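# Place the desk's foam block on the SURPLUS low shelf

## Task

Take the foam block that sits on the desk and set it on top of the low shelf beneath the SURPLUS sign, without shifting that shelf from its spot. All low shelves must still stand upright at the end, and the robot must not topple or finish leaning.

## Robot and tools

Robot: a Hello Robot Stretch 4, about 1.6 m tall. It has an omni-wheel base whose rim lies within 0.23 m of the base origin, a lift that rides up a mast, one arm that telescopes straight forward, a wrist with yaw, pitch and roll, and a five-finger hand. Loose objects may occasionally get nudged by outside forces.

Frames: the base frame has its origin on the floor under the base centre, with x forward, y to the left and z up, in metres. hand_pose is reported in this frame for the hand point, which sits 0.045 m in front of the palm; the printed value may be slightly off. The odometry frame is the base frame as it was at the start. base_odometry counts wheel turns only, so slip shows up as travel; heading is in radians, left positive, from -3.142 to 3.142.

Tool move: performs one action and returns the robot state plus images from the cameras named in "cameras" (head_camera, head_left_camera, head_right_camera, wrist_camera, or "all"; [] gives none). Images may lag the state slightly; the "pictures" line lists their order. Called with no action, it only reports. An action contains "base", "joints" or both, optionally with "speeds", "pace" or "contact_limits"; alternatively it is {"end_of_arm": "enable_torque"} alone, which re-powers wrist motors that shut off.
- base: one object holding one relative offset from where the base last reported itself: translate_m (metres, forward positive, -2 to 2), strafe_m (metres, left positive, -2 to 2) or rotate_rad (radians, counter-clockwise positive, -3.2 to 3.2). translate_m and strafe_m may be combined into one straight diagonal drive; rotation cannot be combined.
- joints: one object of absolute targets by name. lift_m 0 to 1.2 m; arm_m 0 to 0.55 m of extension; wrist_yaw_rad -1.134 to 4.276 (0 ahead, positive left, 3.14 folded back); wrist_pitch_rad -1.117 to 4.259 (0 level, 1.57 pointing down); wrist_roll_rad -1.117 to 4.259 (0 palm up, 1.57 palm to robot's right, 3.14 palm down). Finger targets hand_little, hand_ring, hand_middle, hand_index, hand_thumb_bend each run -1 (curled) to +1 (straight); hand_thumb_turn runs -1 (opposite the fingers) to +1 (beside the palm). hand_force_limit (-1 to 1, maps to about 0 to 10 N fingertip force, 15 N for thumb motors) and hand_speed (-0.96 to 1; full speed from +0.48 up) are settings, not motions. Targets past a range are clipped and reported; other bad values get the call refused.
- pace: "slow", "default", "fast" or "max". speeds: per-joint top speed for lift_m, arm_m and the wrist joints instead of pace. A raised lift (above 0.2) slows base motion.
- contact_limits: 0 (lightest) to 1 (hardest), default 0.5, for arm_m, lift_m, translate_m, strafe_m or rotate_rad, given only alongside that same command. Even at 0 the arm needs a firm push to stop; for a light press use 0 and aim only 1 to 3 mm beyond contact. A base limit persists until the next base command. When lifting a load, keep lift_m's limit at 0.15 or higher per kilogram-ish (0.15 for 1 kg, 0.3 for 2 kg).
- blocking: true/omitted waits until all motion rests; false returns within about half a second while motion continues, and a later move only overrides the joints or base it names.

Tool wait(seconds 0 to 10, cameras): lets time pass and returns state; returns early once running moves settle. Tool stop(cameras): brakes all running motions and re-brakes slack wheels; braked joints hold and may keep pressing. Tool zoom_image(camera, region [x0,y0,x1,y1] in pixels, at most 504 by 504): closer look at a camera's latest image. show_instructions: shows the reference page. finished_scene: ends the scene permanently; the block must stay in place without the robot.

Result lines: "move" reads done, or the worst status. base_status and joint_status give done, moving, off_target (rested short and may still push), contact_stop (held back; that part goes slack), time_out (a move is cut after about 14 s and its target dropped), limit_stop_at_own_body, limit_stop_at_tilt (lean above 6 degrees; lift, arm and wheels go slack until it eases) or torque_fault (a wrist motor is limp until enable_torque). An unplanned stop or a refused call cancels the rest of that reply's move, wait and finished_scene calls. on_its_own lists things the robot did unprompted. lidar_m: 12 distances in metres, 30-degree sectors starting straight ahead and going counter-clockwise (4th left, 7th behind, 10th right); "-" means nothing seen or closer than 0.25 m. wrist_depth_mm: a 7 by 7 grid of depths, 100 to 2000 mm. base_tilt in degrees (forward, right), with a few degrees of bias. turned_by_wheels vs turned_by_imu differing over 0.1 rad means a bump or slip. motor_effort in percent with peak in brackets; servo_current in mA. hand_stopped_by gives little, ring, middle, index, thumb_bend, thumb_turn: moving, target, force, stalled or fault; the *_load_n values are fingertip forces, near 0 when grip is lost.

Gripping: each finger motor starts only when its target changes, then locks on arrival or when load hits hand_force_limit. With the thumb turned fully in front (hand_thumb_turn -1), the hand wraps objects about 35 to 65 mm thick. For gentle grasps use hand_speed -0.94 or lower. To squeeze more, raise the force limit and send a more-closed target; to release, send a more-open one. The wrist camera sits behind the palm heel and can strike things.

Avoid: wrist self-collision (hand over the base with lift low, tilting up while rolled or yawed right, yaw above 3.4 with arm out); driving or turning with heavy loads at long reach; hard pushes on the shelves; dropping the block from height; knocking any low shelf over; anything that makes the robot tilt or fall.

Each tool is called by a JSON object that holds its "api" and its "payload".

Reference images:

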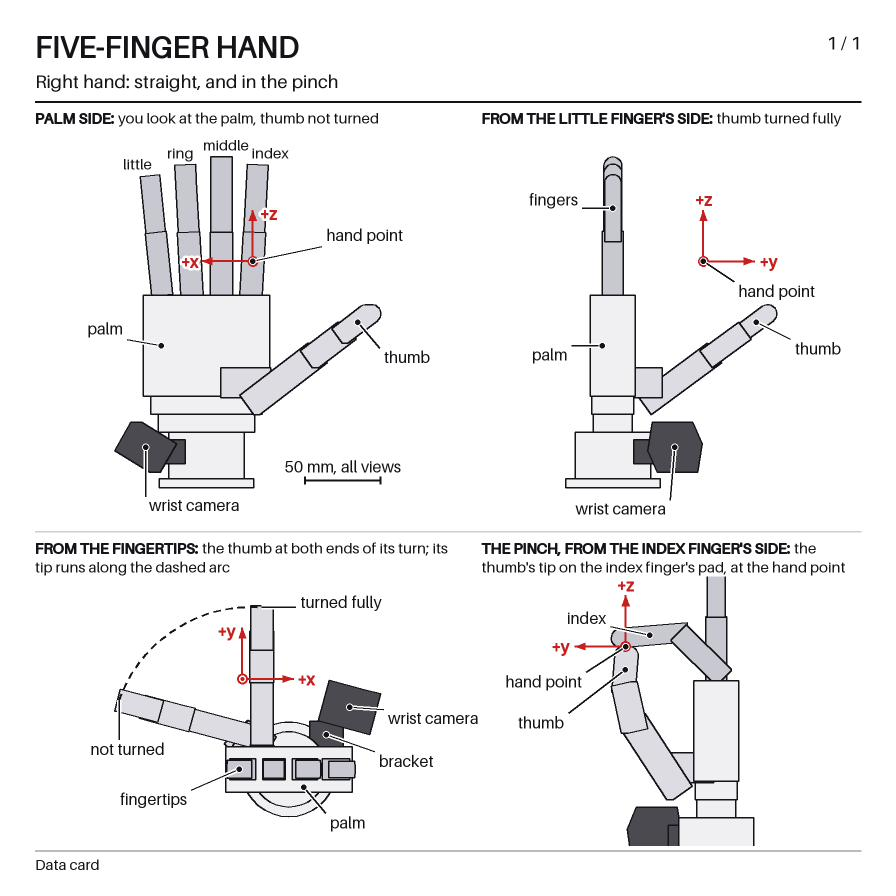

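## Session

{"api": "move", "payload": {"cameras": ["all"]}}

Scene clock: 0.00 s.
base_odometry: x=+0.000 y=+0.000 heading=+0.000
turned_by_wheels: +0.000
turned_by_imu: +0.000
base_tilt: forward=+0.0 right=+1.7
lidar_m: 0.84 0.90 0.64 0.64 0.67 0.95 2.08 0.91 0.68 0.65 0.69 0.88
base_status: not commanded
joint_positions: lift_m=+0.218 arm_m=+0.000 wrist_yaw_rad=+3.111 wrist_pitch_rad=+0.003 wrist_roll_rad=+0.000 hand_little=+1.000 hand_ring=+1.000 hand_middle=+1.000 hand_index=+1.000 hand_thumb_turn=+1.000 hand_thumb_bend=+1.000 hand_force_limit=+0.000 hand_speed=-0.800
joint_status: not commanded
measured_speeds: all 0
hand_stopped_by: target,target,target,target,target,target
little_load_n: 0.0
ring_load_n: 0.0
middle_load_n: 0.0
index_load_n: 0.0
thumb_bend_load_n: 0.0
thumb_turn_load_n: 0.0
motor_effort: lift_m=+21 arm_m=+2 wheel_0=-1 wheel_1=+0 wheel_2=+0
servo_current: wrist_yaw_rad=46 wrist_pitch_rad=46 wrist_roll_rad=39
hand_pose: x=-0.0470 y=+0.1250 z=+0.4559 quat_wxyz=(-0.492, -0.493, +0.508, +0.507) (m; base frame)
wrist_depth_mm: - 137 - - - - - / 108 137 - - - - - / 111 137 224 - - - 917 / 135 157 - - - 1138 1160 / 1229 - - - - 1182 - / 1281 1499 186 182 1808 - - / 1025 1098 111 112 - - -
pictures: head_camera, head_left_camera, head_right_camera, wrist_camera

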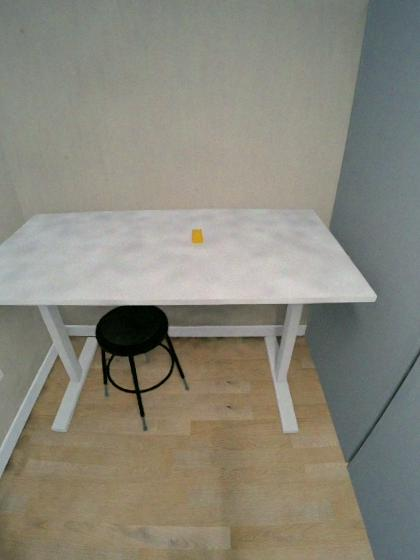

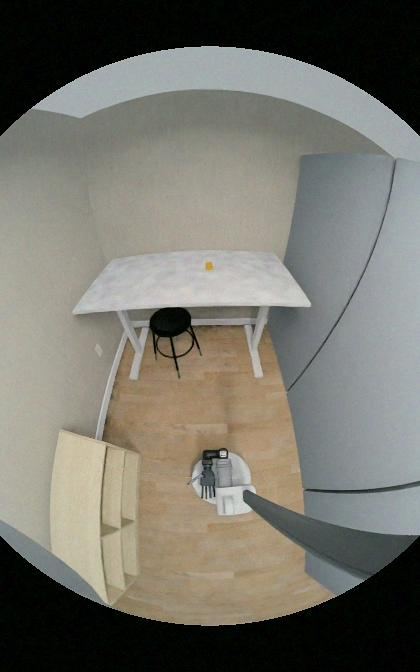

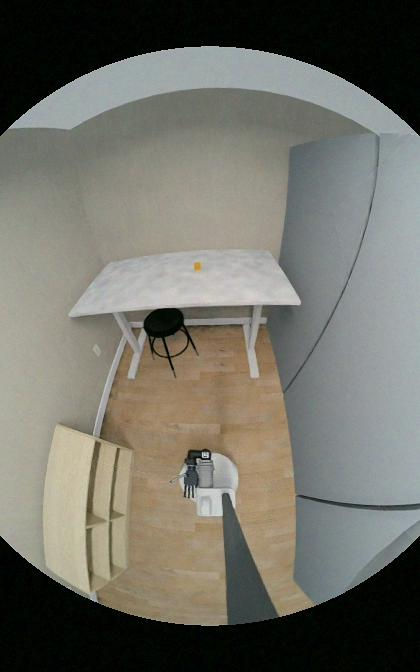

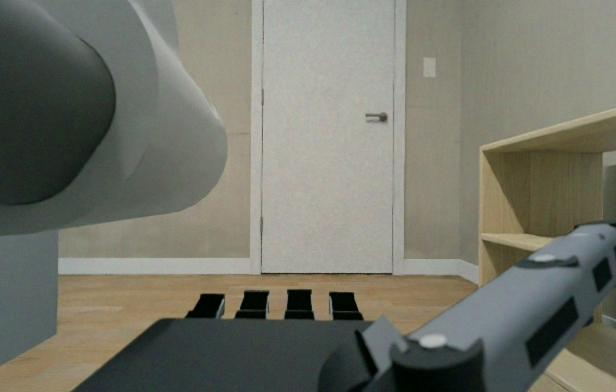

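{"api": "zoom_image", "payload": {"camera": "head_camera", "region": [140, 190, 260, 290]}}

{"api": "zoom_image", "payload": {"camera": "head_left_camera", "region": [0, 250, 200, 620]}}

{"api": "move", "payload": {"base": {"rotate_rad": 1.57}, "cameras": ["head_camera","head_left_camera","head_right_camera","wrist_camera"]}}

Scaled by 4.200 from the camera's 420x560 image, which has a finer 1200x1600 frame.

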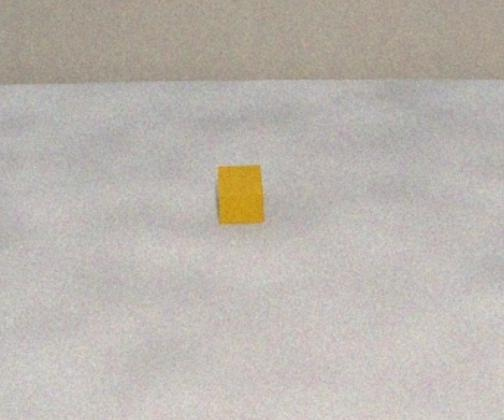

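Scaled by 1.362 from the camera's 420x672 image, which has a finer 600x960 frame.

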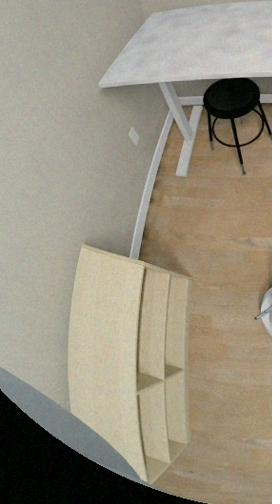

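Scene clock: 6.27 s.
move: done
base_odometry: x=+0.000 y=+0.000 heading=+1.570
turned_by_wheels: +1.570
turned_by_imu: +1.568
base_tilt: forward=+0.0 right=+1.7
lidar_m: 0.63 0.68 0.93 2.09 0.94 0.67 0.65 0.69 0.88 0.84 0.89 0.66
base_status: done
joint_positions: lift_m=+0.218 arm_m=+0.000 wrist_yaw_rad=+3.111 wrist_pitch_rad=+0.003 wrist_roll_rad=+0.000 hand_little=+1.000 hand_ring=+1.000 hand_middle=+1.000 hand_index=+1.000 hand_thumb_turn=+1.000 hand_thumb_bend=+1.000 hand_force_limit=+0.000 hand_speed=-0.800
joint_status: not commanded
measured_speeds: all 0
hand_stopped_by: target,target,target,target,target,target
little_load_n: 0.5
ring_load_n: 0.0
middle_load_n: 0.0
index_load_n: 0.0
thumb_bend_load_n: 0.0
thumb_turn_load_n: 0.0
motor_effort: lift_m=+21(22) arm_m=-4(4) wheel_0=+0(6) wheel_1=+1(8) wheel_2=-1(6)
servo_current: wrist_yaw_rad=39(65) wrist_pitch_rad=46(59) wrist_roll_rad=33(46)
hand_pose: x=-0.0470 y=+0.1250 z=+0.4559 quat_wxyz=(-0.492, -0.493, +0.508, +0.507) (m; base frame)
wrist_depth_mm: - 137 768 788 798 - - / 108 137 778 778 798 - - / 112 137 236 778 788 798 - / 135 158 768 788 788 788 - / 750 768 778 788 798 798 - / 759 768 179 181 798 - - / 759 768 111 113 - - -
pictures: head_camera, head_left_camera, head_right_camera, wrist_camera
camera_calibration:
wrist_camera: T_world_to_cam=[[0.0389941, 0.999232, 0.00383502, -0.104791], [-0.0305207, 0.00502718, -0.999521, 0.457255], [-0.998773, 0.0388584, 0.0306933, 0.0861091], [0, 0, 0, 1]] pos_world=[0.104045, 0.0990657, 0.454795]

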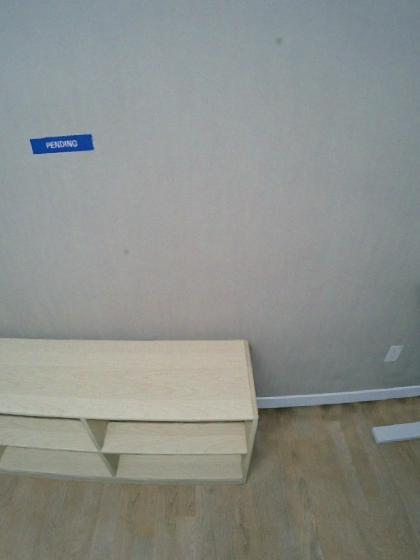

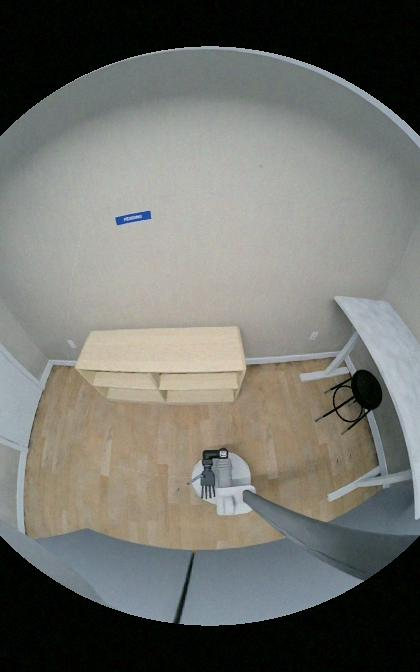

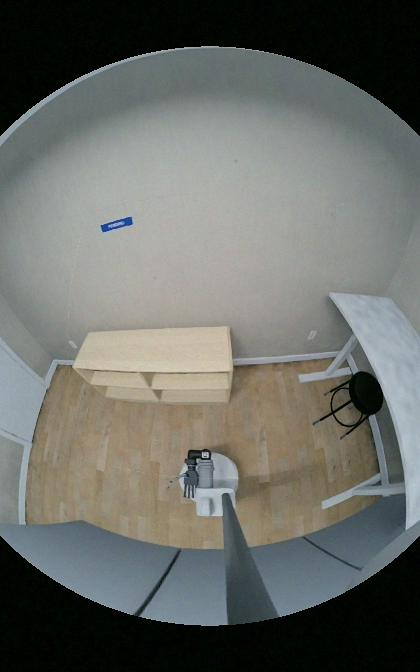

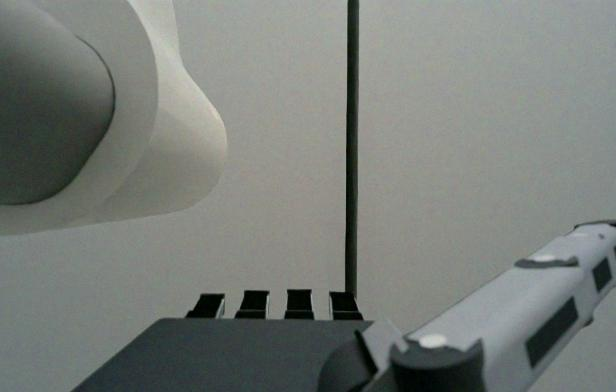

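{"api": "move", "payload": {"base": {"rotate_rad": 1.57}, "cameras": ["head_camera","head_left_camera","head_right_camera"], "pace": "fast"}}

{"api": "move", "payload": {"base": {"rotate_rad": 1.57}, "cameras": ["head_camera","head_left_camera","head_right_camera"], "pace": "fast"}}

Scene clock: 10.80 s.
move: done
base_odometry: x=+0.000 y=+0.000 heading=+3.140
turned_by_wheels: +1.570
turned_by_imu: +1.568
base_tilt: forward=+0.0 right=+1.7
lidar_m: 2.08 0.95 0.68 0.66 0.68 0.91 0.86 0.90 1.09 0.63 0.67 0.92
base_status: done
joint_positions: lift_m=+0.218 arm_m=+0.000 wrist_yaw_rad=+3.111 wrist_pitch_rad=+0.003 wrist_roll_rad=+0.000 hand_little=+1.000 hand_ring=+1.000 hand_middle=+1.000 hand_index=+1.000 hand_thumb_turn=+1.000 hand_thumb_bend=+1.000 hand_force_limit=+0.000 hand_speed=-0.800
joint_status: not commanded
measured_speeds: all 0
hand_stopped_by: target,target,target,target,target,target
little_load_n: 0.0
ring_load_n: 0.0
middle_load_n: 0.0
index_load_n: 0.0
thumb_bend_load_n: 0.0
thumb_turn_load_n: 0.0
motor_effort: lift_m=+22(22) arm_m=-4(5) wheel_0=+1(8) wheel_1=+1(10) wheel_2=-1(8)
servo_current: wrist_yaw_rad=39(65) wrist_pitch_rad=39(59) wrist_roll_rad=33(52)
hand_pose: x=-0.0470 y=+0.1250 z=+0.4559 quat_wxyz=(-0.492, -0.493, +0.508, +0.507) (m; base frame)
wrist_depth_mm: - 137 - - - 1025 788 / 109 137 - - 1708 1098 759 / 112 137 209 - - 1078 759 / 135 162 251 - - 1078 759 / 1229 - - - - 1078 - / 1397 1397 180 167 1430 - - / 1025 1008 111 113 - - -
pictures: head_camera, head_left_camera, head_right_camera

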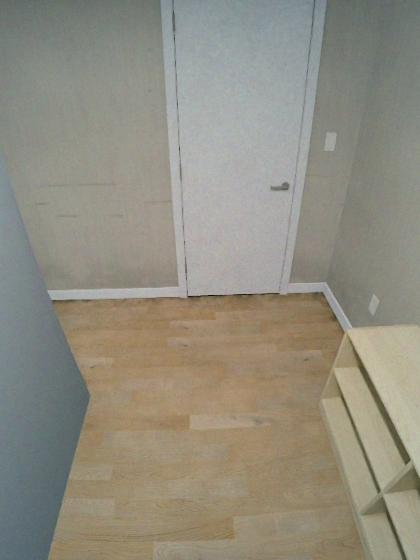

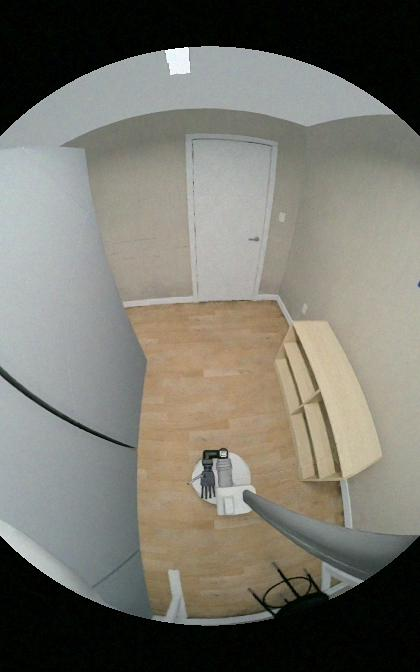

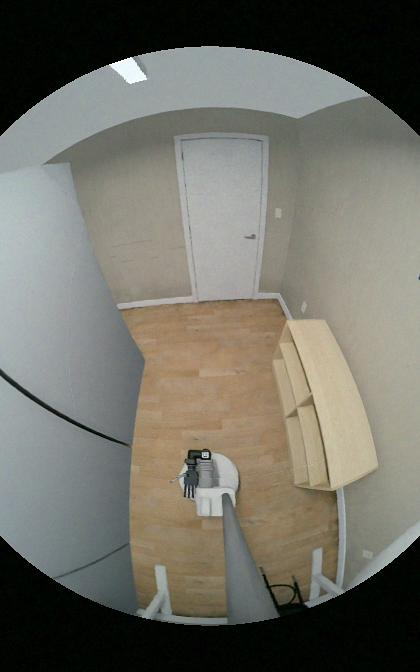

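Scene clock: 12.53 s.
move: done
base_odometry: x=+0.000 y=+0.000 heading=-1.573
turned_by_wheels: +1.570
turned_by_imu: +1.568
base_tilt: forward=+0.0 right=+1.7
lidar_m: 0.65 0.68 0.90 0.85 0.89 1.12 0.63 0.67 0.89 2.07 0.99 0.70
base_status: done
joint_positions: lift_m=+0.218 arm_m=+0.000 wrist_yaw_rad=+3.111 wrist_pitch_rad=+0.003 wrist_roll_rad=+0.000 hand_little=+1.000 hand_ring=+1.000 hand_middle=+1.000 hand_index=+1.000 hand_thumb_turn=+1.000 hand_thumb_bend=+1.000 hand_force_limit=+0.000 hand_speed=-0.800
joint_status: not commanded
measured_speeds: all 0
hand_stopped_by: target,target,target,target,target,target
little_load_n: 0.0
ring_load_n: 0.0
middle_load_n: 0.0
index_load_n: 0.0
thumb_bend_load_n: 0.0
thumb_turn_load_n: 0.0
motor_effort: lift_m=+22(22) arm_m=-4(5) wheel_0=+1(8) wheel_1=+1(8) wheel_2=+0(9)
servo_current: wrist_yaw_rad=52(59) wrist_pitch_rad=46(59) wrist_roll_rad=33(46)
hand_pose: x=-0.0469 y=+0.1250 z=+0.4559 quat_wxyz=(-0.492, -0.493, +0.508, +0.507) (m; base frame)
wrist_depth_mm: - 137 - - - - - / 109 137 - - - - - / 112 137 230 788 - - - / 135 163 253 991 - - - / 798 866 891 759 - - - / 891 - 132 167 - - - / 809 904 111 113 - - -
pictures: head_camera, head_left_camera, head_right_camera

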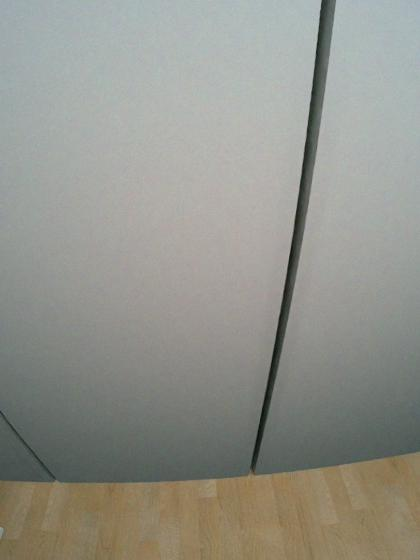

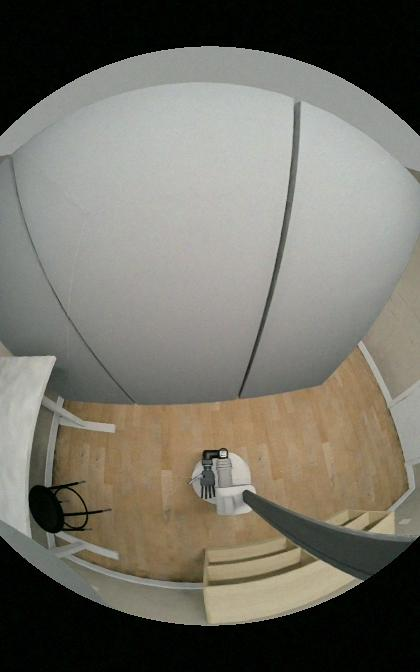

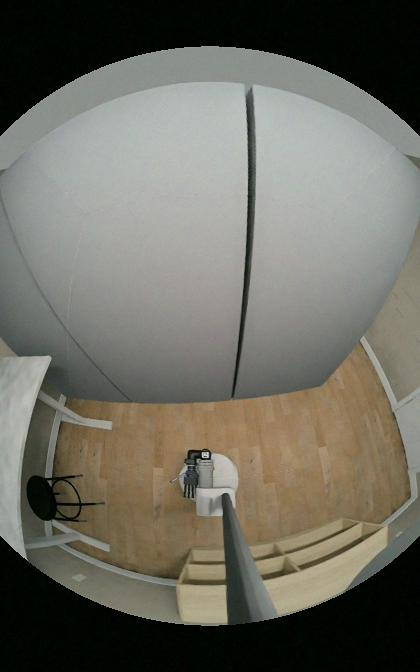

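{"api": "move", "payload": {"base": {"rotate_rad": 1.573}, "joints": {"lift_m": 0.95}, "pace": "fast"}}

{"api": "move", "payload": {"joints": {"wrist_yaw_rad": 0.0, "wrist_pitch_rad": 0.5}, "pace": "fast", "cameras": ["all"]}}

Scene clock: 101.30 s.
move: done
base_odometry: x=+0.000 y=+0.000 heading=+0.000
turned_by_wheels: +1.573
turned_by_imu: +1.572
base_tilt: forward=+0.0 right=+1.7
lidar_m: 0.86 0.88 1.11 0.64 0.65 0.85 2.08 1.00 0.70 0.66 0.66 0.91
base_status: done
joint_positions: lift_m=+0.950 arm_m=+0.000 wrist_yaw_rad=+3.111 wrist_pitch_rad=+0.003 wrist_roll_rad=+0.000 hand_little=+1.000 hand_ring=+1.000 hand_middle=+1.000 hand_index=+1.000 hand_thumb_turn=+1.000 hand_thumb_bend=+1.000 hand_force_limit=+0.000 hand_speed=-0.800
joint_status: all done
measured_speeds: all 0
hand_stopped_by: target,target,target,target,target,target
little_load_n: 0.5
ring_load_n: 0.0
middle_load_n: 0.0
index_load_n: 0.0
thumb_bend_load_n: 0.0
thumb_turn_load_n: 0.0
motor_effort: lift_m=+25(30) arm_m=-5(5) wheel_0=+1(7) wheel_1=+1(9) wheel_2=+0(8)
servo_current: wrist_yaw_rad=52(65) wrist_pitch_rad=33(59) wrist_roll_rad=46(46)
hand_pose: x=-0.0469 y=+0.1250 z=+1.1874 quat_wxyz=(-0.492, -0.493, +0.508, +0.507) (m; base frame)
wrist_depth_mm: - 137 - - - - - / 107 137 - - - - - / 116 137 235 - - - - / 135 164 - - - - - / - - - - - - - / - - 187 182 - - - / - - 111 112 - - -
pictures: none

Scene clock: 103.60 s.
move: done
base_odometry: x=+0.000 y=+0.000 heading=+0.000
turned_by_wheels: +0.000
turned_by_imu: +0.001
base_tilt: forward=+0.0 right=+1.8
lidar_m: 0.84 0.88 1.12 0.63 0.65 0.86 2.08 0.99 0.71 0.64 0.69 0.90
base_status: not commanded
joint_positions: lift_m=+0.950 arm_m=+0.000 wrist_yaw_rad=+0.003 wrist_pitch_rad=+0.501 wrist_roll_rad=+0.000 hand_little=+1.000 hand_ring=+1.000 hand_middle=+1.000 hand_index=+1.000 hand_thumb_turn=+1.000 hand_thumb_bend=+1.000 hand_force_limit=+0.000 hand_speed=-0.800
joint_status: all done
measured_speeds: all 0
hand_stopped_by: target,target,target,target,target,target
little_load_n: 0.0
ring_load_n: 0.0
middle_load_n: 0.0
index_load_n: 0.0
thumb_bend_load_n: 0.0
thumb_turn_load_n: 0.0
motor_effort: lift_m=+25(25) arm_m=-5(6) wheel_0=+0(1) wheel_1=+0(1) wheel_2=-1(1)
servo_current: wrist_yaw_rad=52(150) wrist_pitch_rad=33(72) wrist_roll_rad=39(52)
hand_pose: x=+0.3944 y=-0.1176 z=+1.0743 quat_wxyz=(+0.360, +0.608, +0.609, +0.361) (m; base frame)
wrist_depth_mm: - - - - - 1060 768 / - - - - - 991 778 / - - - - - 1060 741 / - - - - - 1060 778 / - 1138 - - 1808 1078 - / 1499 1499 179 182 1576 - - / 1281 991 111 112 - - -
pictures: head_camera, head_left_camera, head_right_camera, wrist_camera
camera_calibration:
wrist_camera: T_world_to_cam=[[-0.00285566, -0.999969, 0.00730061, -0.104394], [-0.450561, -0.00523099, -0.89273, 1.13979], [0.892741, -0.00583871, -0.450532, 0.283074], [0, 0, 0, 1]] pos_world=[0.260533, -0.0967761, 1.14582]

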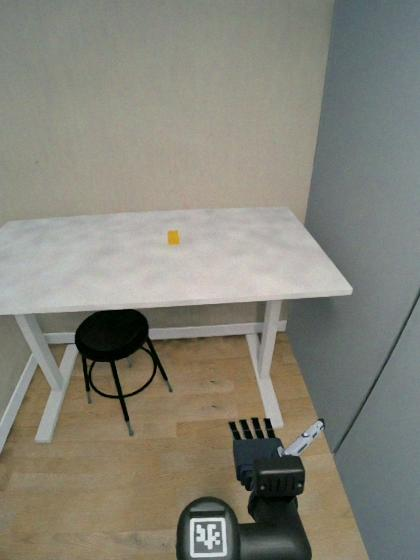

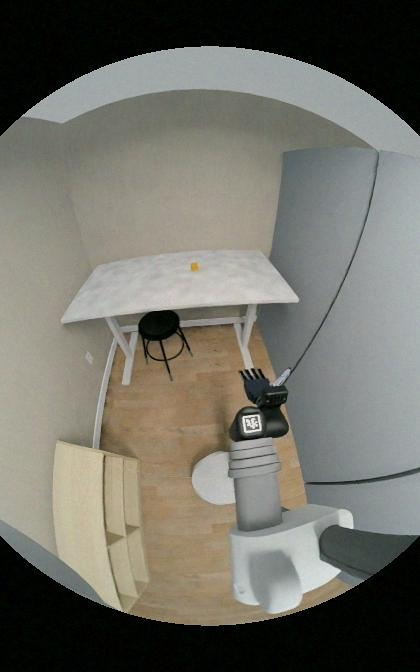

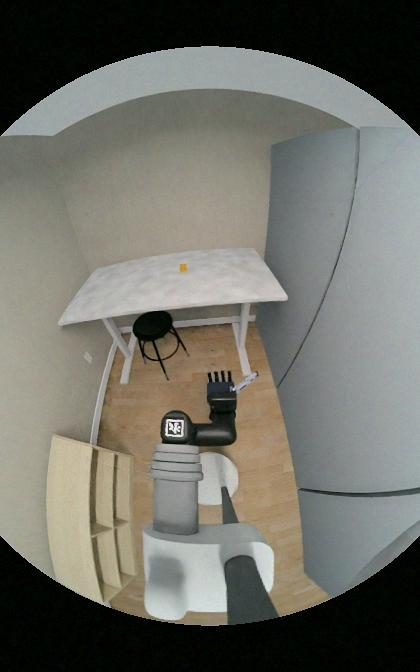

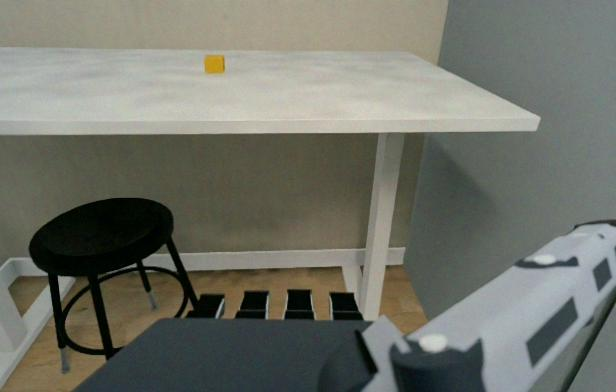

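{"api": "zoom_image", "payload": {"camera": "head_camera", "region": [150, 215, 198, 263]}}

{"api": "zoom_image", "payload": {"camera": "wrist_camera", "region": [180, 30, 260, 100]}}

Scaled by 10.500 from the camera's 420x560 image, which has a finer 1200x1600 frame.

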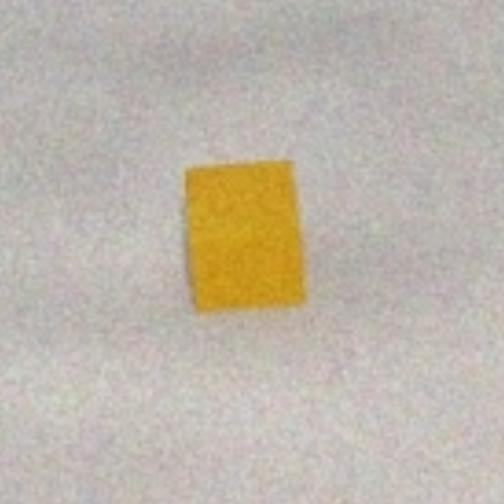

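Scaled by 6.300.

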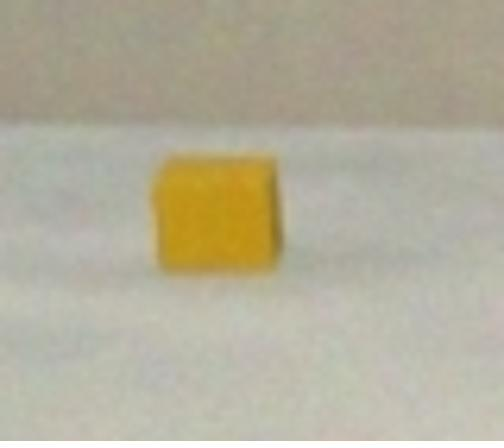

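{"api": "move", "payload": {"base": {"rotate_rad": 0.1}, "joints": {"lift_m": 1.15, "wrist_roll_rad": 3.14, "wrist_pitch_rad": 0.65, "wrist_yaw_rad": 0.0, "hand_thumb_turn": -1.0, "hand_speed": 0.3}, "pace": "fast"}}

{"api": "move", "payload": {"base": {"strafe_m": 0.118, "translate_m": 0.38}, "contact_limits": {"translate_m": 0.2, "strafe_m": 0.2}, "cameras": ["all"]}}

Scene clock: 154.23 s.
move: done
base_odometry: x=+0.000 y=+0.000 heading=+0.100
turned_by_wheels: +0.100
turned_by_imu: +0.101
base_tilt: forward=+0.0 right=+1.8
lidar_m: 0.84 0.90 0.66 0.64 0.68 0.98 2.07 0.89 0.68 0.65 0.70 0.86
base_status: done
joint_positions: lift_m=+1.150 arm_m=+0.000 wrist_yaw_rad=+0.003 wrist_pitch_rad=+0.651 wrist_roll_rad=+3.138 hand_little=+1.000 hand_ring=+1.000 hand_middle=+1.000 hand_index=+1.000 hand_thumb_turn=-1.000 hand_thumb_bend=+1.000 hand_force_limit=+0.000 hand_speed=+0.300
joint_status: all done
measured_speeds: all 0
hand_stopped_by: target,target,target,target,target,target
little_load_n: 0.0
ring_load_n: 0.0
middle_load_n: 0.0
index_load_n: 0.0
thumb_bend_load_n: 0.0
thumb_turn_load_n: 0.0
motor_effort: lift_m=+25(29) arm_m=-5(5) wheel_0=+1(4) wheel_1=+1(5) wheel_2=-1(4)
servo_current: wrist_yaw_rad=52(65) wrist_pitch_rad=52(65) wrist_roll_rad=46(98)
hand_pose: x=+0.3108 y=-0.0564 z=+1.1458 quat_wxyz=(-0.314, +0.636, -0.632, +0.314) (m; base frame)
wrist_depth_mm: 904 1255 1281 1255 1281 1281 1281 / 991 1397 1464 1366 1430 1464 1397 / 931 1618 1618 1661 - 1576 1618 / 960 1661 - - - 1808 - / 976 - - - - - - / 866 - 133 - - - - / 991 - 111 - - - -
pictures: none

"contact_limits": translate_m and strafe_m are given together and make one move, which takes one limit: state it under one of them only

{"api": "move", "payload": {"base": {"strafe_m": 0.058, "translate_m": 0.38}, "contact_limits": {"translate_m": 0.2}, "cameras": ["all"]}}

Scene clock: 159.77 s.
move: done
base_odometry: x=+0.372 y=+0.096 heading=+0.100
turned_by_wheels: +0.000
turned_by_imu: +0.000
base_tilt: forward=+0.0 right=+1.7
lidar_m: 0.47 0.51 0.73 0.66 0.59 0.87 2.47 1.00 0.75 0.73 0.69 0.49
base_status: done
joint_positions: lift_m=+1.150 arm_m=+0.000 wrist_yaw_rad=+0.003 wrist_pitch_rad=+0.651 wrist_roll_rad=+3.138 hand_little=+1.000 hand_ring=+1.000 hand_middle=+1.000 hand_index=+1.000 hand_thumb_turn=-1.000 hand_thumb_bend=+1.000 hand_force_limit=+0.000 hand_speed=+0.300
joint_status: not commanded
measured_speeds: all 0
hand_stopped_by: target,target,target,target,target,target
little_load_n: 0.0
ring_load_n: 0.0
middle_load_n: 0.0
index_load_n: 0.0
thumb_bend_load_n: 0.0
thumb_turn_load_n: 0.0
motor_effort: lift_m=+25(25) arm_m=-5(5) wheel_0=-2(6) wheel_1=+0(8) wheel_2=-1(9)
servo_current: wrist_yaw_rad=46(65) wrist_pitch_rad=46(52) wrist_roll_rad=33(52)
contact_limits: translate_m 0.2
hand_pose: x=+0.3108 y=-0.0564 z=+1.1458 quat_wxyz=(-0.314, +0.636, -0.632, +0.314) (m; base frame)
wrist_depth_mm: 1025 1281 1281 1255 1281 1255 1255 / 1025 1397 1464 1397 - 842 1397 / 418 418 421 427 - - - / 473 473 466 462 - 459 452 / - - 521 - - 530 525 / - - 132 - - - - / - - 111 - - - -
pictures: head_camera, head_left_camera, head_right_camera, wrist_camera
camera_calibration:
wrist_camera: T_world_to_cam=[[-0.0139067, 0.999903, -0.000796424, 0.0816446], [0.63246, 0.00941322, 0.774535, -1.07982], [0.774468, 0.0102675, -0.63253, 0.636459], [0, 0, 0, 1]] pos_world=[0.191164, -0.078007, 1.23901]

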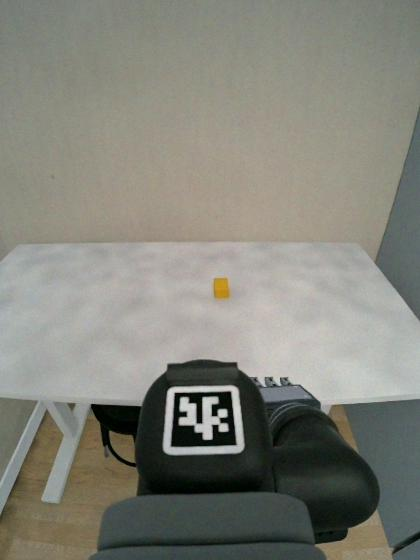

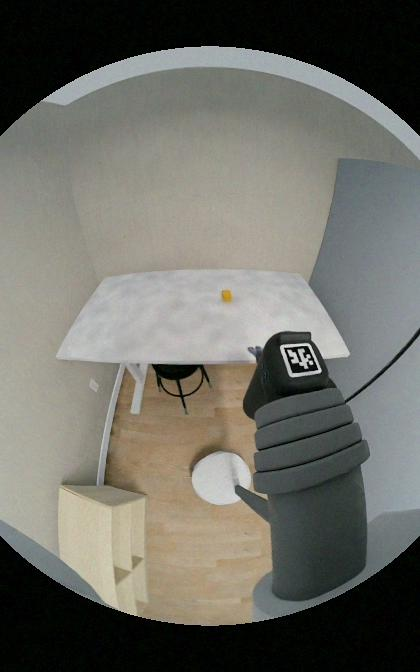

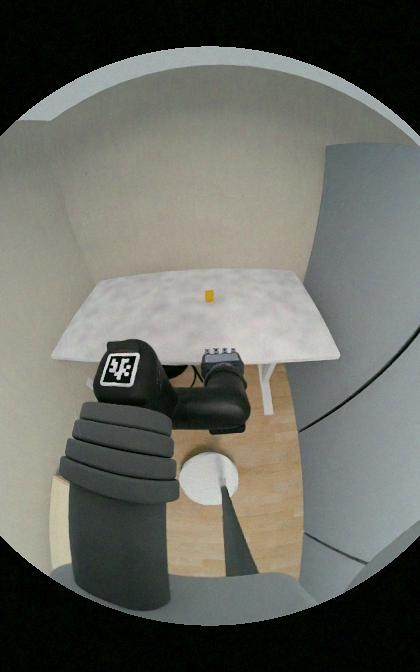

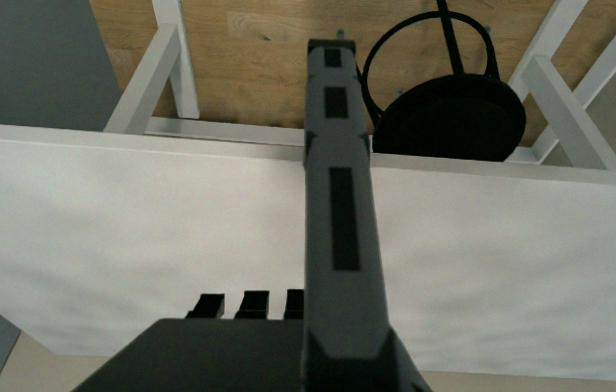

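{"api": "zoom_image", "payload": {"camera": "head_camera", "region": [198, 265, 246, 313]}}

Scaled by 10.500 from the camera's 420x560 image, which has a finer 1200x1600 frame.

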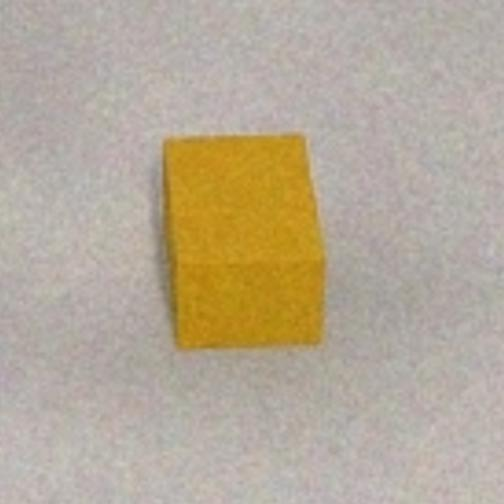

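{"api": "move", "payload": {"base": {"translate_m": 0.15}, "joints": {"arm_m": 0.42, "lift_m": 1.07, "hand_index": 0.6, "hand_middle": 0.6}, "contact_limits": {"translate_m": 0.2, "arm_m": 0.2, "lift_m": 0.2}, "cameras": ["all"]}}

{"api": "zoom_image", "payload": {"camera": "head_camera", "region": [150, 220, 300, 420]}}

{"api": "zoom_image", "payload": {"camera": "wrist_camera", "region": [160, 0, 560, 392]}}

Scene clock: 192.07 s.
move: done
base_odometry: x=+0.522 y=+0.111 heading=+0.100
turned_by_wheels: +0.000
turned_by_imu: +0.001
base_tilt: forward=+0.0 right=+1.7
lidar_m: 0.33 0.36 0.51 0.97 0.66 0.84 2.61 1.03 0.77 0.73 0.47 0.35
base_status: done
joint_positions: lift_m=+1.070 arm_m=+0.420 wrist_yaw_rad=+0.002 wrist_pitch_rad=+0.651 wrist_roll_rad=+3.138 hand_little=+1.000 hand_ring=+1.000 hand_middle=+0.600 hand_index=+0.600 hand_thumb_turn=-1.000 hand_thumb_bend=+1.000 hand_force_limit=+0.000 hand_speed=+0.300
joint_status: all done
measured_speeds: all 0
hand_stopped_by: target,target,target,target,target,target
little_load_n: 0.0
ring_load_n: 0.0
middle_load_n: 0.0
index_load_n: 0.0
thumb_bend_load_n: 0.0
thumb_turn_load_n: 0.0
motor_effort: lift_m=+17(23) arm_m=+9(10) wheel_0=+1(6) wheel_1=+1(6) wheel_2=+2(8)
servo_current: wrist_yaw_rad=39(65) wrist_pitch_rad=46(59) wrist_roll_rad=39(52)
contact_limits: arm_m 0.2; lift_m 0.2; translate_m 0.2
hand_pose: x=+0.7304 y=-0.0565 z=+1.0664 quat_wxyz=(-0.314, +0.636, -0.632, +0.314) (m; base frame)
wrist_depth_mm: 220 219 216 211 213 214 214 / 249 247 246 233 242 243 241 / 287 286 283 282 - 278 277 / 340 336 338 334 - 327 325 / 415 413 407 392 - 394 394 / - 477 180 159 - 480 500 / - - 111 - - - -
pictures: head_camera, head_left_camera, head_right_camera, wrist_camera
camera_calibration:
wrist_camera: T_world_to_cam=[[-0.0135642, 0.999908, -0.000684684, 0.0870788], [0.632469, 0.00911008, 0.774532, -1.28381], [0.774467, 0.0100729, -0.632534, 0.261323], [0, 0, 0, 1]] pos_world=[0.610764, -0.0780075, 1.15971]

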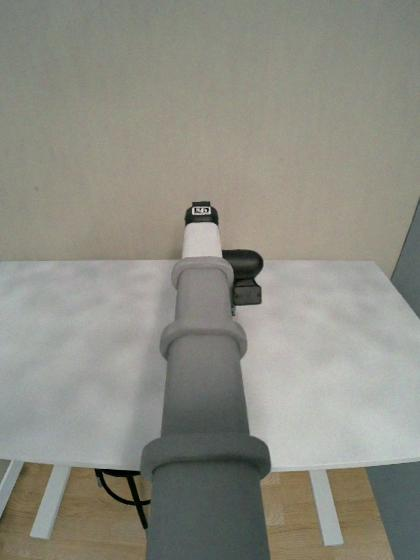

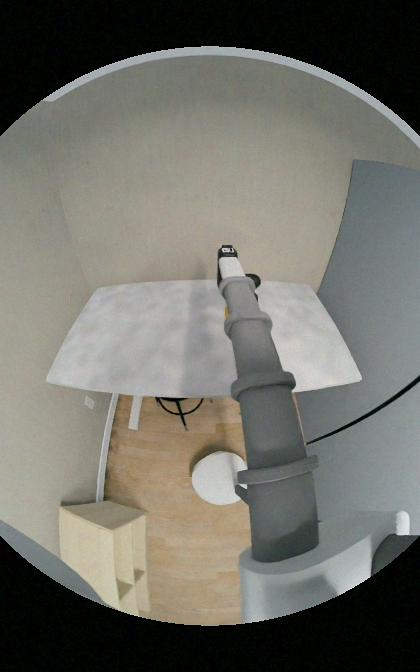

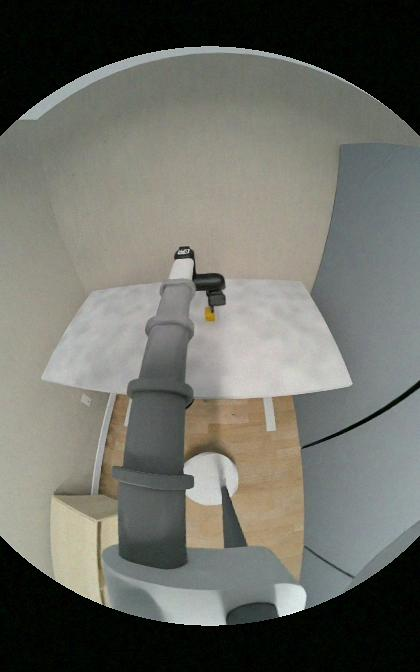

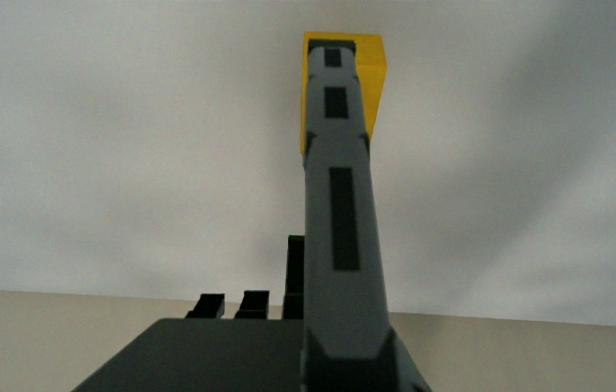

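Scaled by 2.520 from the camera's 420x560 image, which has a finer 1200x1600 frame.

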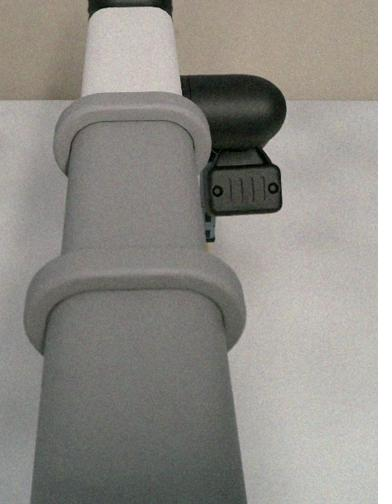

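Scaled by 1.260.

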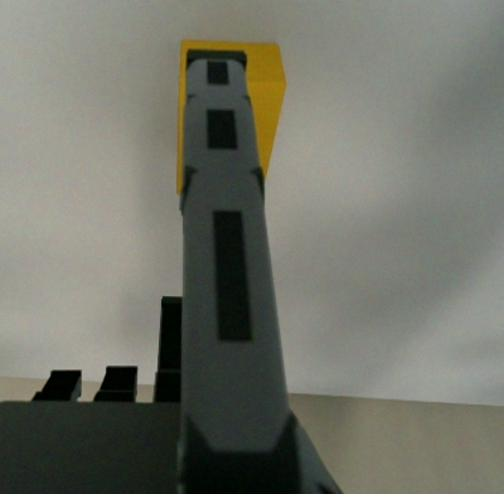

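{"api": "move", "payload": {"base": {"strafe_m": 0.014}, "joints": {"arm_m": 0.446}, "cameras": ["wrist_camera"]}}

{"api": "move", "payload": {"joints": {"lift_m": 1.005}, "contact_limits": {"lift_m": 0.0}, "pace": "slow", "cameras": ["wrist_camera", "head_right_camera"]}}

{"api": "zoom_image", "payload": {"camera": "head_right_camera", "region": [170, 260, 250, 340]}}

Scene clock: 207.80 s.
move: done
base_odometry: x=+0.520 y=+0.125 heading=+0.100
turned_by_wheels: +0.000
turned_by_imu: +0.001
base_tilt: forward=+0.0 right=+1.8
lidar_m: 0.33 0.36 0.51 0.97 0.63 0.81 2.61 1.04 0.77 0.75 0.47 0.35
base_status: done
joint_positions: lift_m=+1.070 arm_m=+0.446 wrist_yaw_rad=+0.002 wrist_pitch_rad=+0.651 wrist_roll_rad=+3.138 hand_little=+1.000 hand_ring=+1.000 hand_middle=+0.600 hand_index=+0.600 hand_thumb_turn=-1.000 hand_thumb_bend=+1.000 hand_force_limit=+0.000 hand_speed=+0.300
joint_status: all done
measured_speeds: all 0
hand_stopped_by: target,target,target,target,target,target
little_load_n: 0.0
ring_load_n: 0.0
middle_load_n: 0.0
index_load_n: 0.0
thumb_bend_load_n: 0.0
thumb_turn_load_n: 0.0
motor_effort: lift_m=+17(17) arm_m=+8(10) wheel_0=+1(7) wheel_1=+0(7) wheel_2=+0(2)
servo_current: wrist_yaw_rad=52(65) wrist_pitch_rad=39(59) wrist_roll_rad=39(46)
contact_limits: lift_m 0.2
hand_pose: x=+0.7564 y=-0.0565 z=+1.0664 quat_wxyz=(-0.314, +0.636, -0.632, +0.314) (m; base frame)
wrist_depth_mm: 220 219 216 180 211 215 213 / 249 248 246 196 242 242 241 / 287 286 283 282 - 279 277 / 340 338 336 334 - 327 325 / 415 413 407 387 - 397 392 / - - 180 159 - 477 477 / - - 111 - - - -
pictures: wrist_camera
camera_calibration:
wrist_camera: T_world_to_cam=[[-0.0135642, 0.999908, -0.000684684, 0.0874315], [0.632469, 0.00911008, 0.774532, -1.30025], [0.774467, 0.0100729, -0.632534, 0.241187], [0, 0, 0, 1]] pos_world=[0.636764, -0.0780075, 1.15971]

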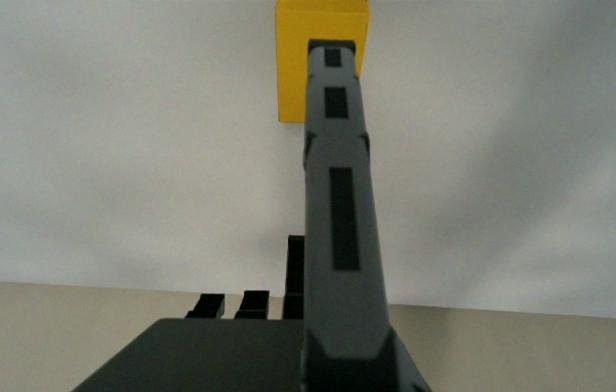

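Scene clock: 209.23 s.
move: done
base_odometry: x=+0.520 y=+0.125 heading=+0.100
turned_by_wheels: +0.000
turned_by_imu: +0.000
base_tilt: forward=+0.0 right=+1.7
lidar_m: 0.33 0.34 0.52 0.95 0.64 0.81 2.61 1.03 0.78 0.75 0.48 0.35
base_status: not commanded
joint_positions: lift_m=+1.005 arm_m=+0.446 wrist_yaw_rad=+0.002 wrist_pitch_rad=+0.651 wrist_roll_rad=+3.138 hand_little=+1.000 hand_ring=+1.000 hand_middle=+0.600 hand_index=+0.600 hand_thumb_turn=-1.000 hand_thumb_bend=+1.000 hand_force_limit=+0.000 hand_speed=+0.300
joint_status: all done
measured_speeds: all 0
hand_stopped_by: target,target,target,target,target,target
little_load_n: 0.0
ring_load_n: 0.0
middle_load_n: 0.0
index_load_n: 0.0
thumb_bend_load_n: 0.0
thumb_turn_load_n: 0.0
motor_effort: lift_m=+17(18) arm_m=+8(9) wheel_0=+1(1) wheel_1=+0(0) wheel_2=+0(1)
servo_current: wrist_yaw_rad=46(65) wrist_pitch_rad=39(52) wrist_roll_rad=39(46)
contact_limits: lift_m 0
hand_pose: x=+0.7564 y=-0.0565 z=+1.0014 quat_wxyz=(-0.314, +0.636, -0.632, +0.314) (m; base frame)
wrist_depth_mm: 152 151 150 146 148 148 144 / 172 170 170 117 167 167 167 / 199 197 196 150 187 192 191 / 235 233 231 177 - 227 224 / 287 283 282 267 - 273 273 / 368 366 180 159 - 349 345 / - - 111 - - - 439
pictures: head_right_camera, wrist_camera
camera_calibration:
wrist_camera: T_world_to_cam=[[-0.0135642, 0.999908, -0.000684684, 0.087387], [0.632469, 0.00911008, 0.774532, -1.24991], [0.774467, 0.0100729, -0.632534, 0.200072], [0, 0, 0, 1]] pos_world=[0.636764, -0.0780075, 1.09471]

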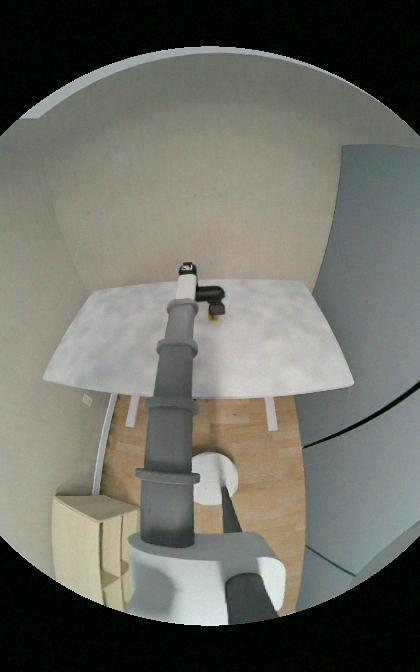

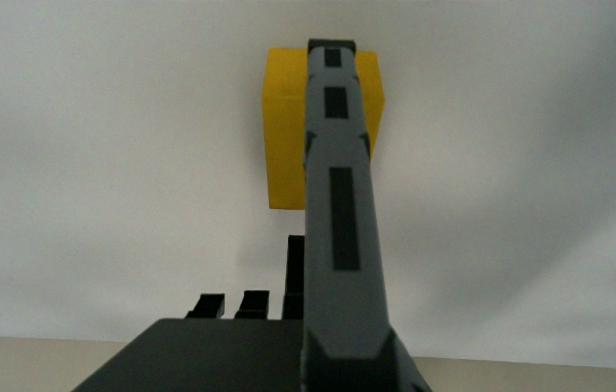

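Scaled by 6.300 from the camera's 420x672 image, which has a finer 600x960 frame.

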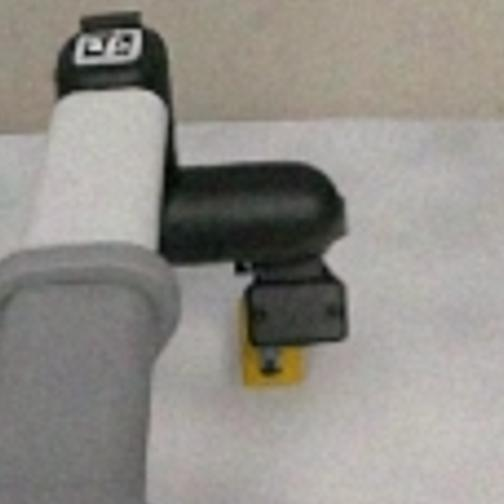

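{"api": "move", "payload": {"joints": {"lift_m": 0.978}, "contact_limits": {"lift_m": 0.0}, "pace": "slow", "cameras": ["wrist_camera"]}}

{"api": "move", "payload": {"joints": {"hand_speed": -0.94, "hand_force_limit": -0.5, "hand_index": 0.1, "hand_middle": 0.1}, "cameras": ["wrist_camera", "head_right_camera"]}}

Scene clock: 221.50 s.
move: done
base_odometry: x=+0.520 y=+0.125 heading=+0.100
turned_by_wheels: +0.000
turned_by_imu: +0.001
base_tilt: forward=+0.0 right=+1.7
lidar_m: 0.33 0.35 0.51 0.96 0.65 0.83 2.62 1.04 0.77 0.75 0.47 0.34
base_status: not commanded
joint_positions: lift_m=+0.978 arm_m=+0.446 wrist_yaw_rad=+0.002 wrist_pitch_rad=+0.651 wrist_roll_rad=+3.138 hand_little=+1.000 hand_ring=+1.000 hand_middle=+0.600 hand_index=+0.600 hand_thumb_turn=-1.000 hand_thumb_bend=+1.000 hand_force_limit=+0.000 hand_speed=+0.300
joint_status: all done
measured_speeds: all 0
hand_stopped_by: target,target,target,target,target,target
little_load_n: 0.0
ring_load_n: 0.0
middle_load_n: 0.0
index_load_n: 0.0
thumb_bend_load_n: 0.0
thumb_turn_load_n: 0.0
motor_effort: lift_m=+16(18) arm_m=+8(9) wheel_0=+1(1) wheel_1=+0(1) wheel_2=+0(1)
servo_current: wrist_yaw_rad=39(65) wrist_pitch_rad=46(52) wrist_roll_rad=39(46)
contact_limits: lift_m 0
hand_pose: x=+0.7564 y=-0.0565 z=+0.9745 quat_wxyz=(-0.314, +0.636, -0.632, +0.314) (m; base frame)
wrist_depth_mm: 124 123 120 122 122 124 124 / 140 139 139 130 138 137 137 / 162 161 160 122 154 158 157 / 191 190 189 136 - 186 185 / 235 232 230 166 - 226 224 / 300 300 180 163 - 287 285 / 389 359 111 - - - 389
pictures: wrist_camera
camera_calibration:
wrist_camera: T_world_to_cam=[[-0.0135642, 0.999908, -0.000684684, 0.0873685], [0.632469, 0.00911008, 0.774532, -1.22899], [0.774467, 0.0100729, -0.632534, 0.182994], [0, 0, 0, 1]] pos_world=[0.636764, -0.0780075, 1.06771]

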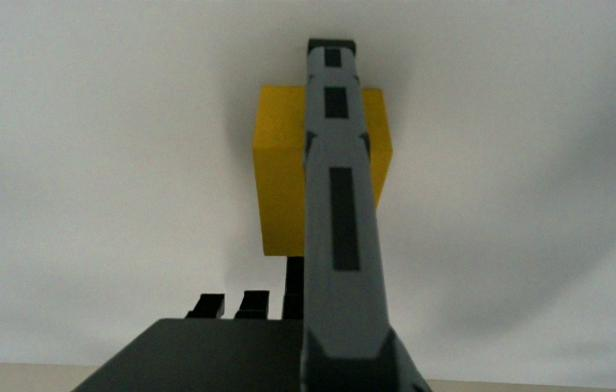

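Scene clock: 224.70 s.
move: off_target
base_odometry: x=+0.520 y=+0.125 heading=+0.100
turned_by_wheels: +0.000
turned_by_imu: +0.001
base_tilt: forward=+0.0 right=+1.7
lidar_m: 0.33 0.34 0.51 0.95 0.64 0.81 2.61 1.05 0.78 0.75 0.47 0.34
base_status: not commanded
joint_positions: lift_m=+0.978 arm_m=+0.446 wrist_yaw_rad=+0.002 wrist_pitch_rad=+0.651 wrist_roll_rad=+3.138 hand_little=+1.000 hand_ring=+1.000 hand_middle=+0.578 hand_index=+0.121 hand_thumb_turn=-1.000 hand_thumb_bend=+1.000 hand_force_limit=-0.500 hand_speed=-0.940
joint_status: hand_middle off_target (ended at +0.578, target +0.100); hand_index off_target (ended at +0.121, target +0.100); the others done
measured_speeds: all 0
hand_stopped_by: target,target,force,force,target,target
little_load_n: 0.0
ring_load_n: -0.5
middle_load_n: 0.0
index_load_n: 2.5
thumb_bend_load_n: 0.0
thumb_turn_load_n: 0.0
motor_effort: lift_m=+16(16) arm_m=+8(9) wheel_0=+1(1) wheel_1=+0(0) wheel_2=+0(1)
servo_current: wrist_yaw_rad=46(72) wrist_pitch_rad=39(52) wrist_roll_rad=52(52)
contact_limits: lift_m 0
hand_pose: x=+0.7564 y=-0.0565 z=+0.9745 quat_wxyz=(-0.314, +0.635, -0.632, +0.314) (m; base frame)
wrist_depth_mm: 123 123 120 123 123 123 126 / 139 139 135 113 139 140 140 / 160 160 155 118 161 161 161 / 189 189 189 137 - 190 191 / 230 230 231 190 - 233 232 / 294 296 179 163 - 298 298 / 379 355 111 - - - 418
pictures: head_right_camera, wrist_camera
camera_calibration:
wrist_camera: T_world_to_cam=[[-0.0133787, 0.99991, -0.000449192, 0.0869986], [0.632476, 0.0088104, 0.77453, -1.2291], [0.774464, 0.0100781, -0.632537, 0.183062], [0, 0, 0, 1]] pos_world=[0.636764, -0.0780068, 1.06781]

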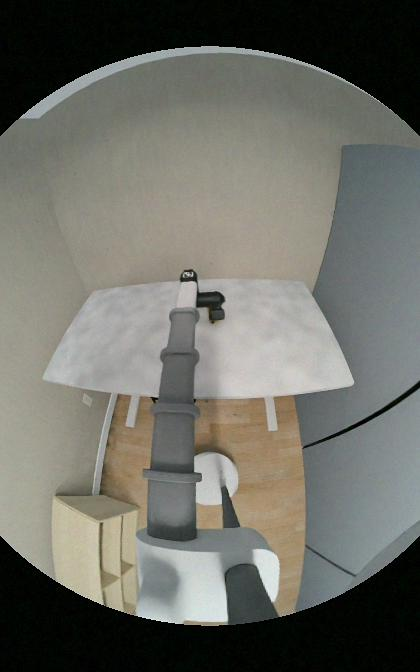

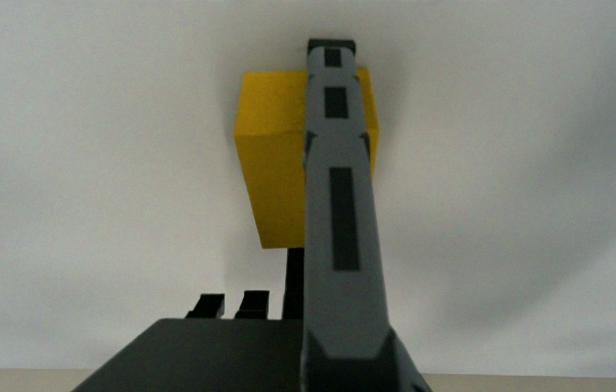

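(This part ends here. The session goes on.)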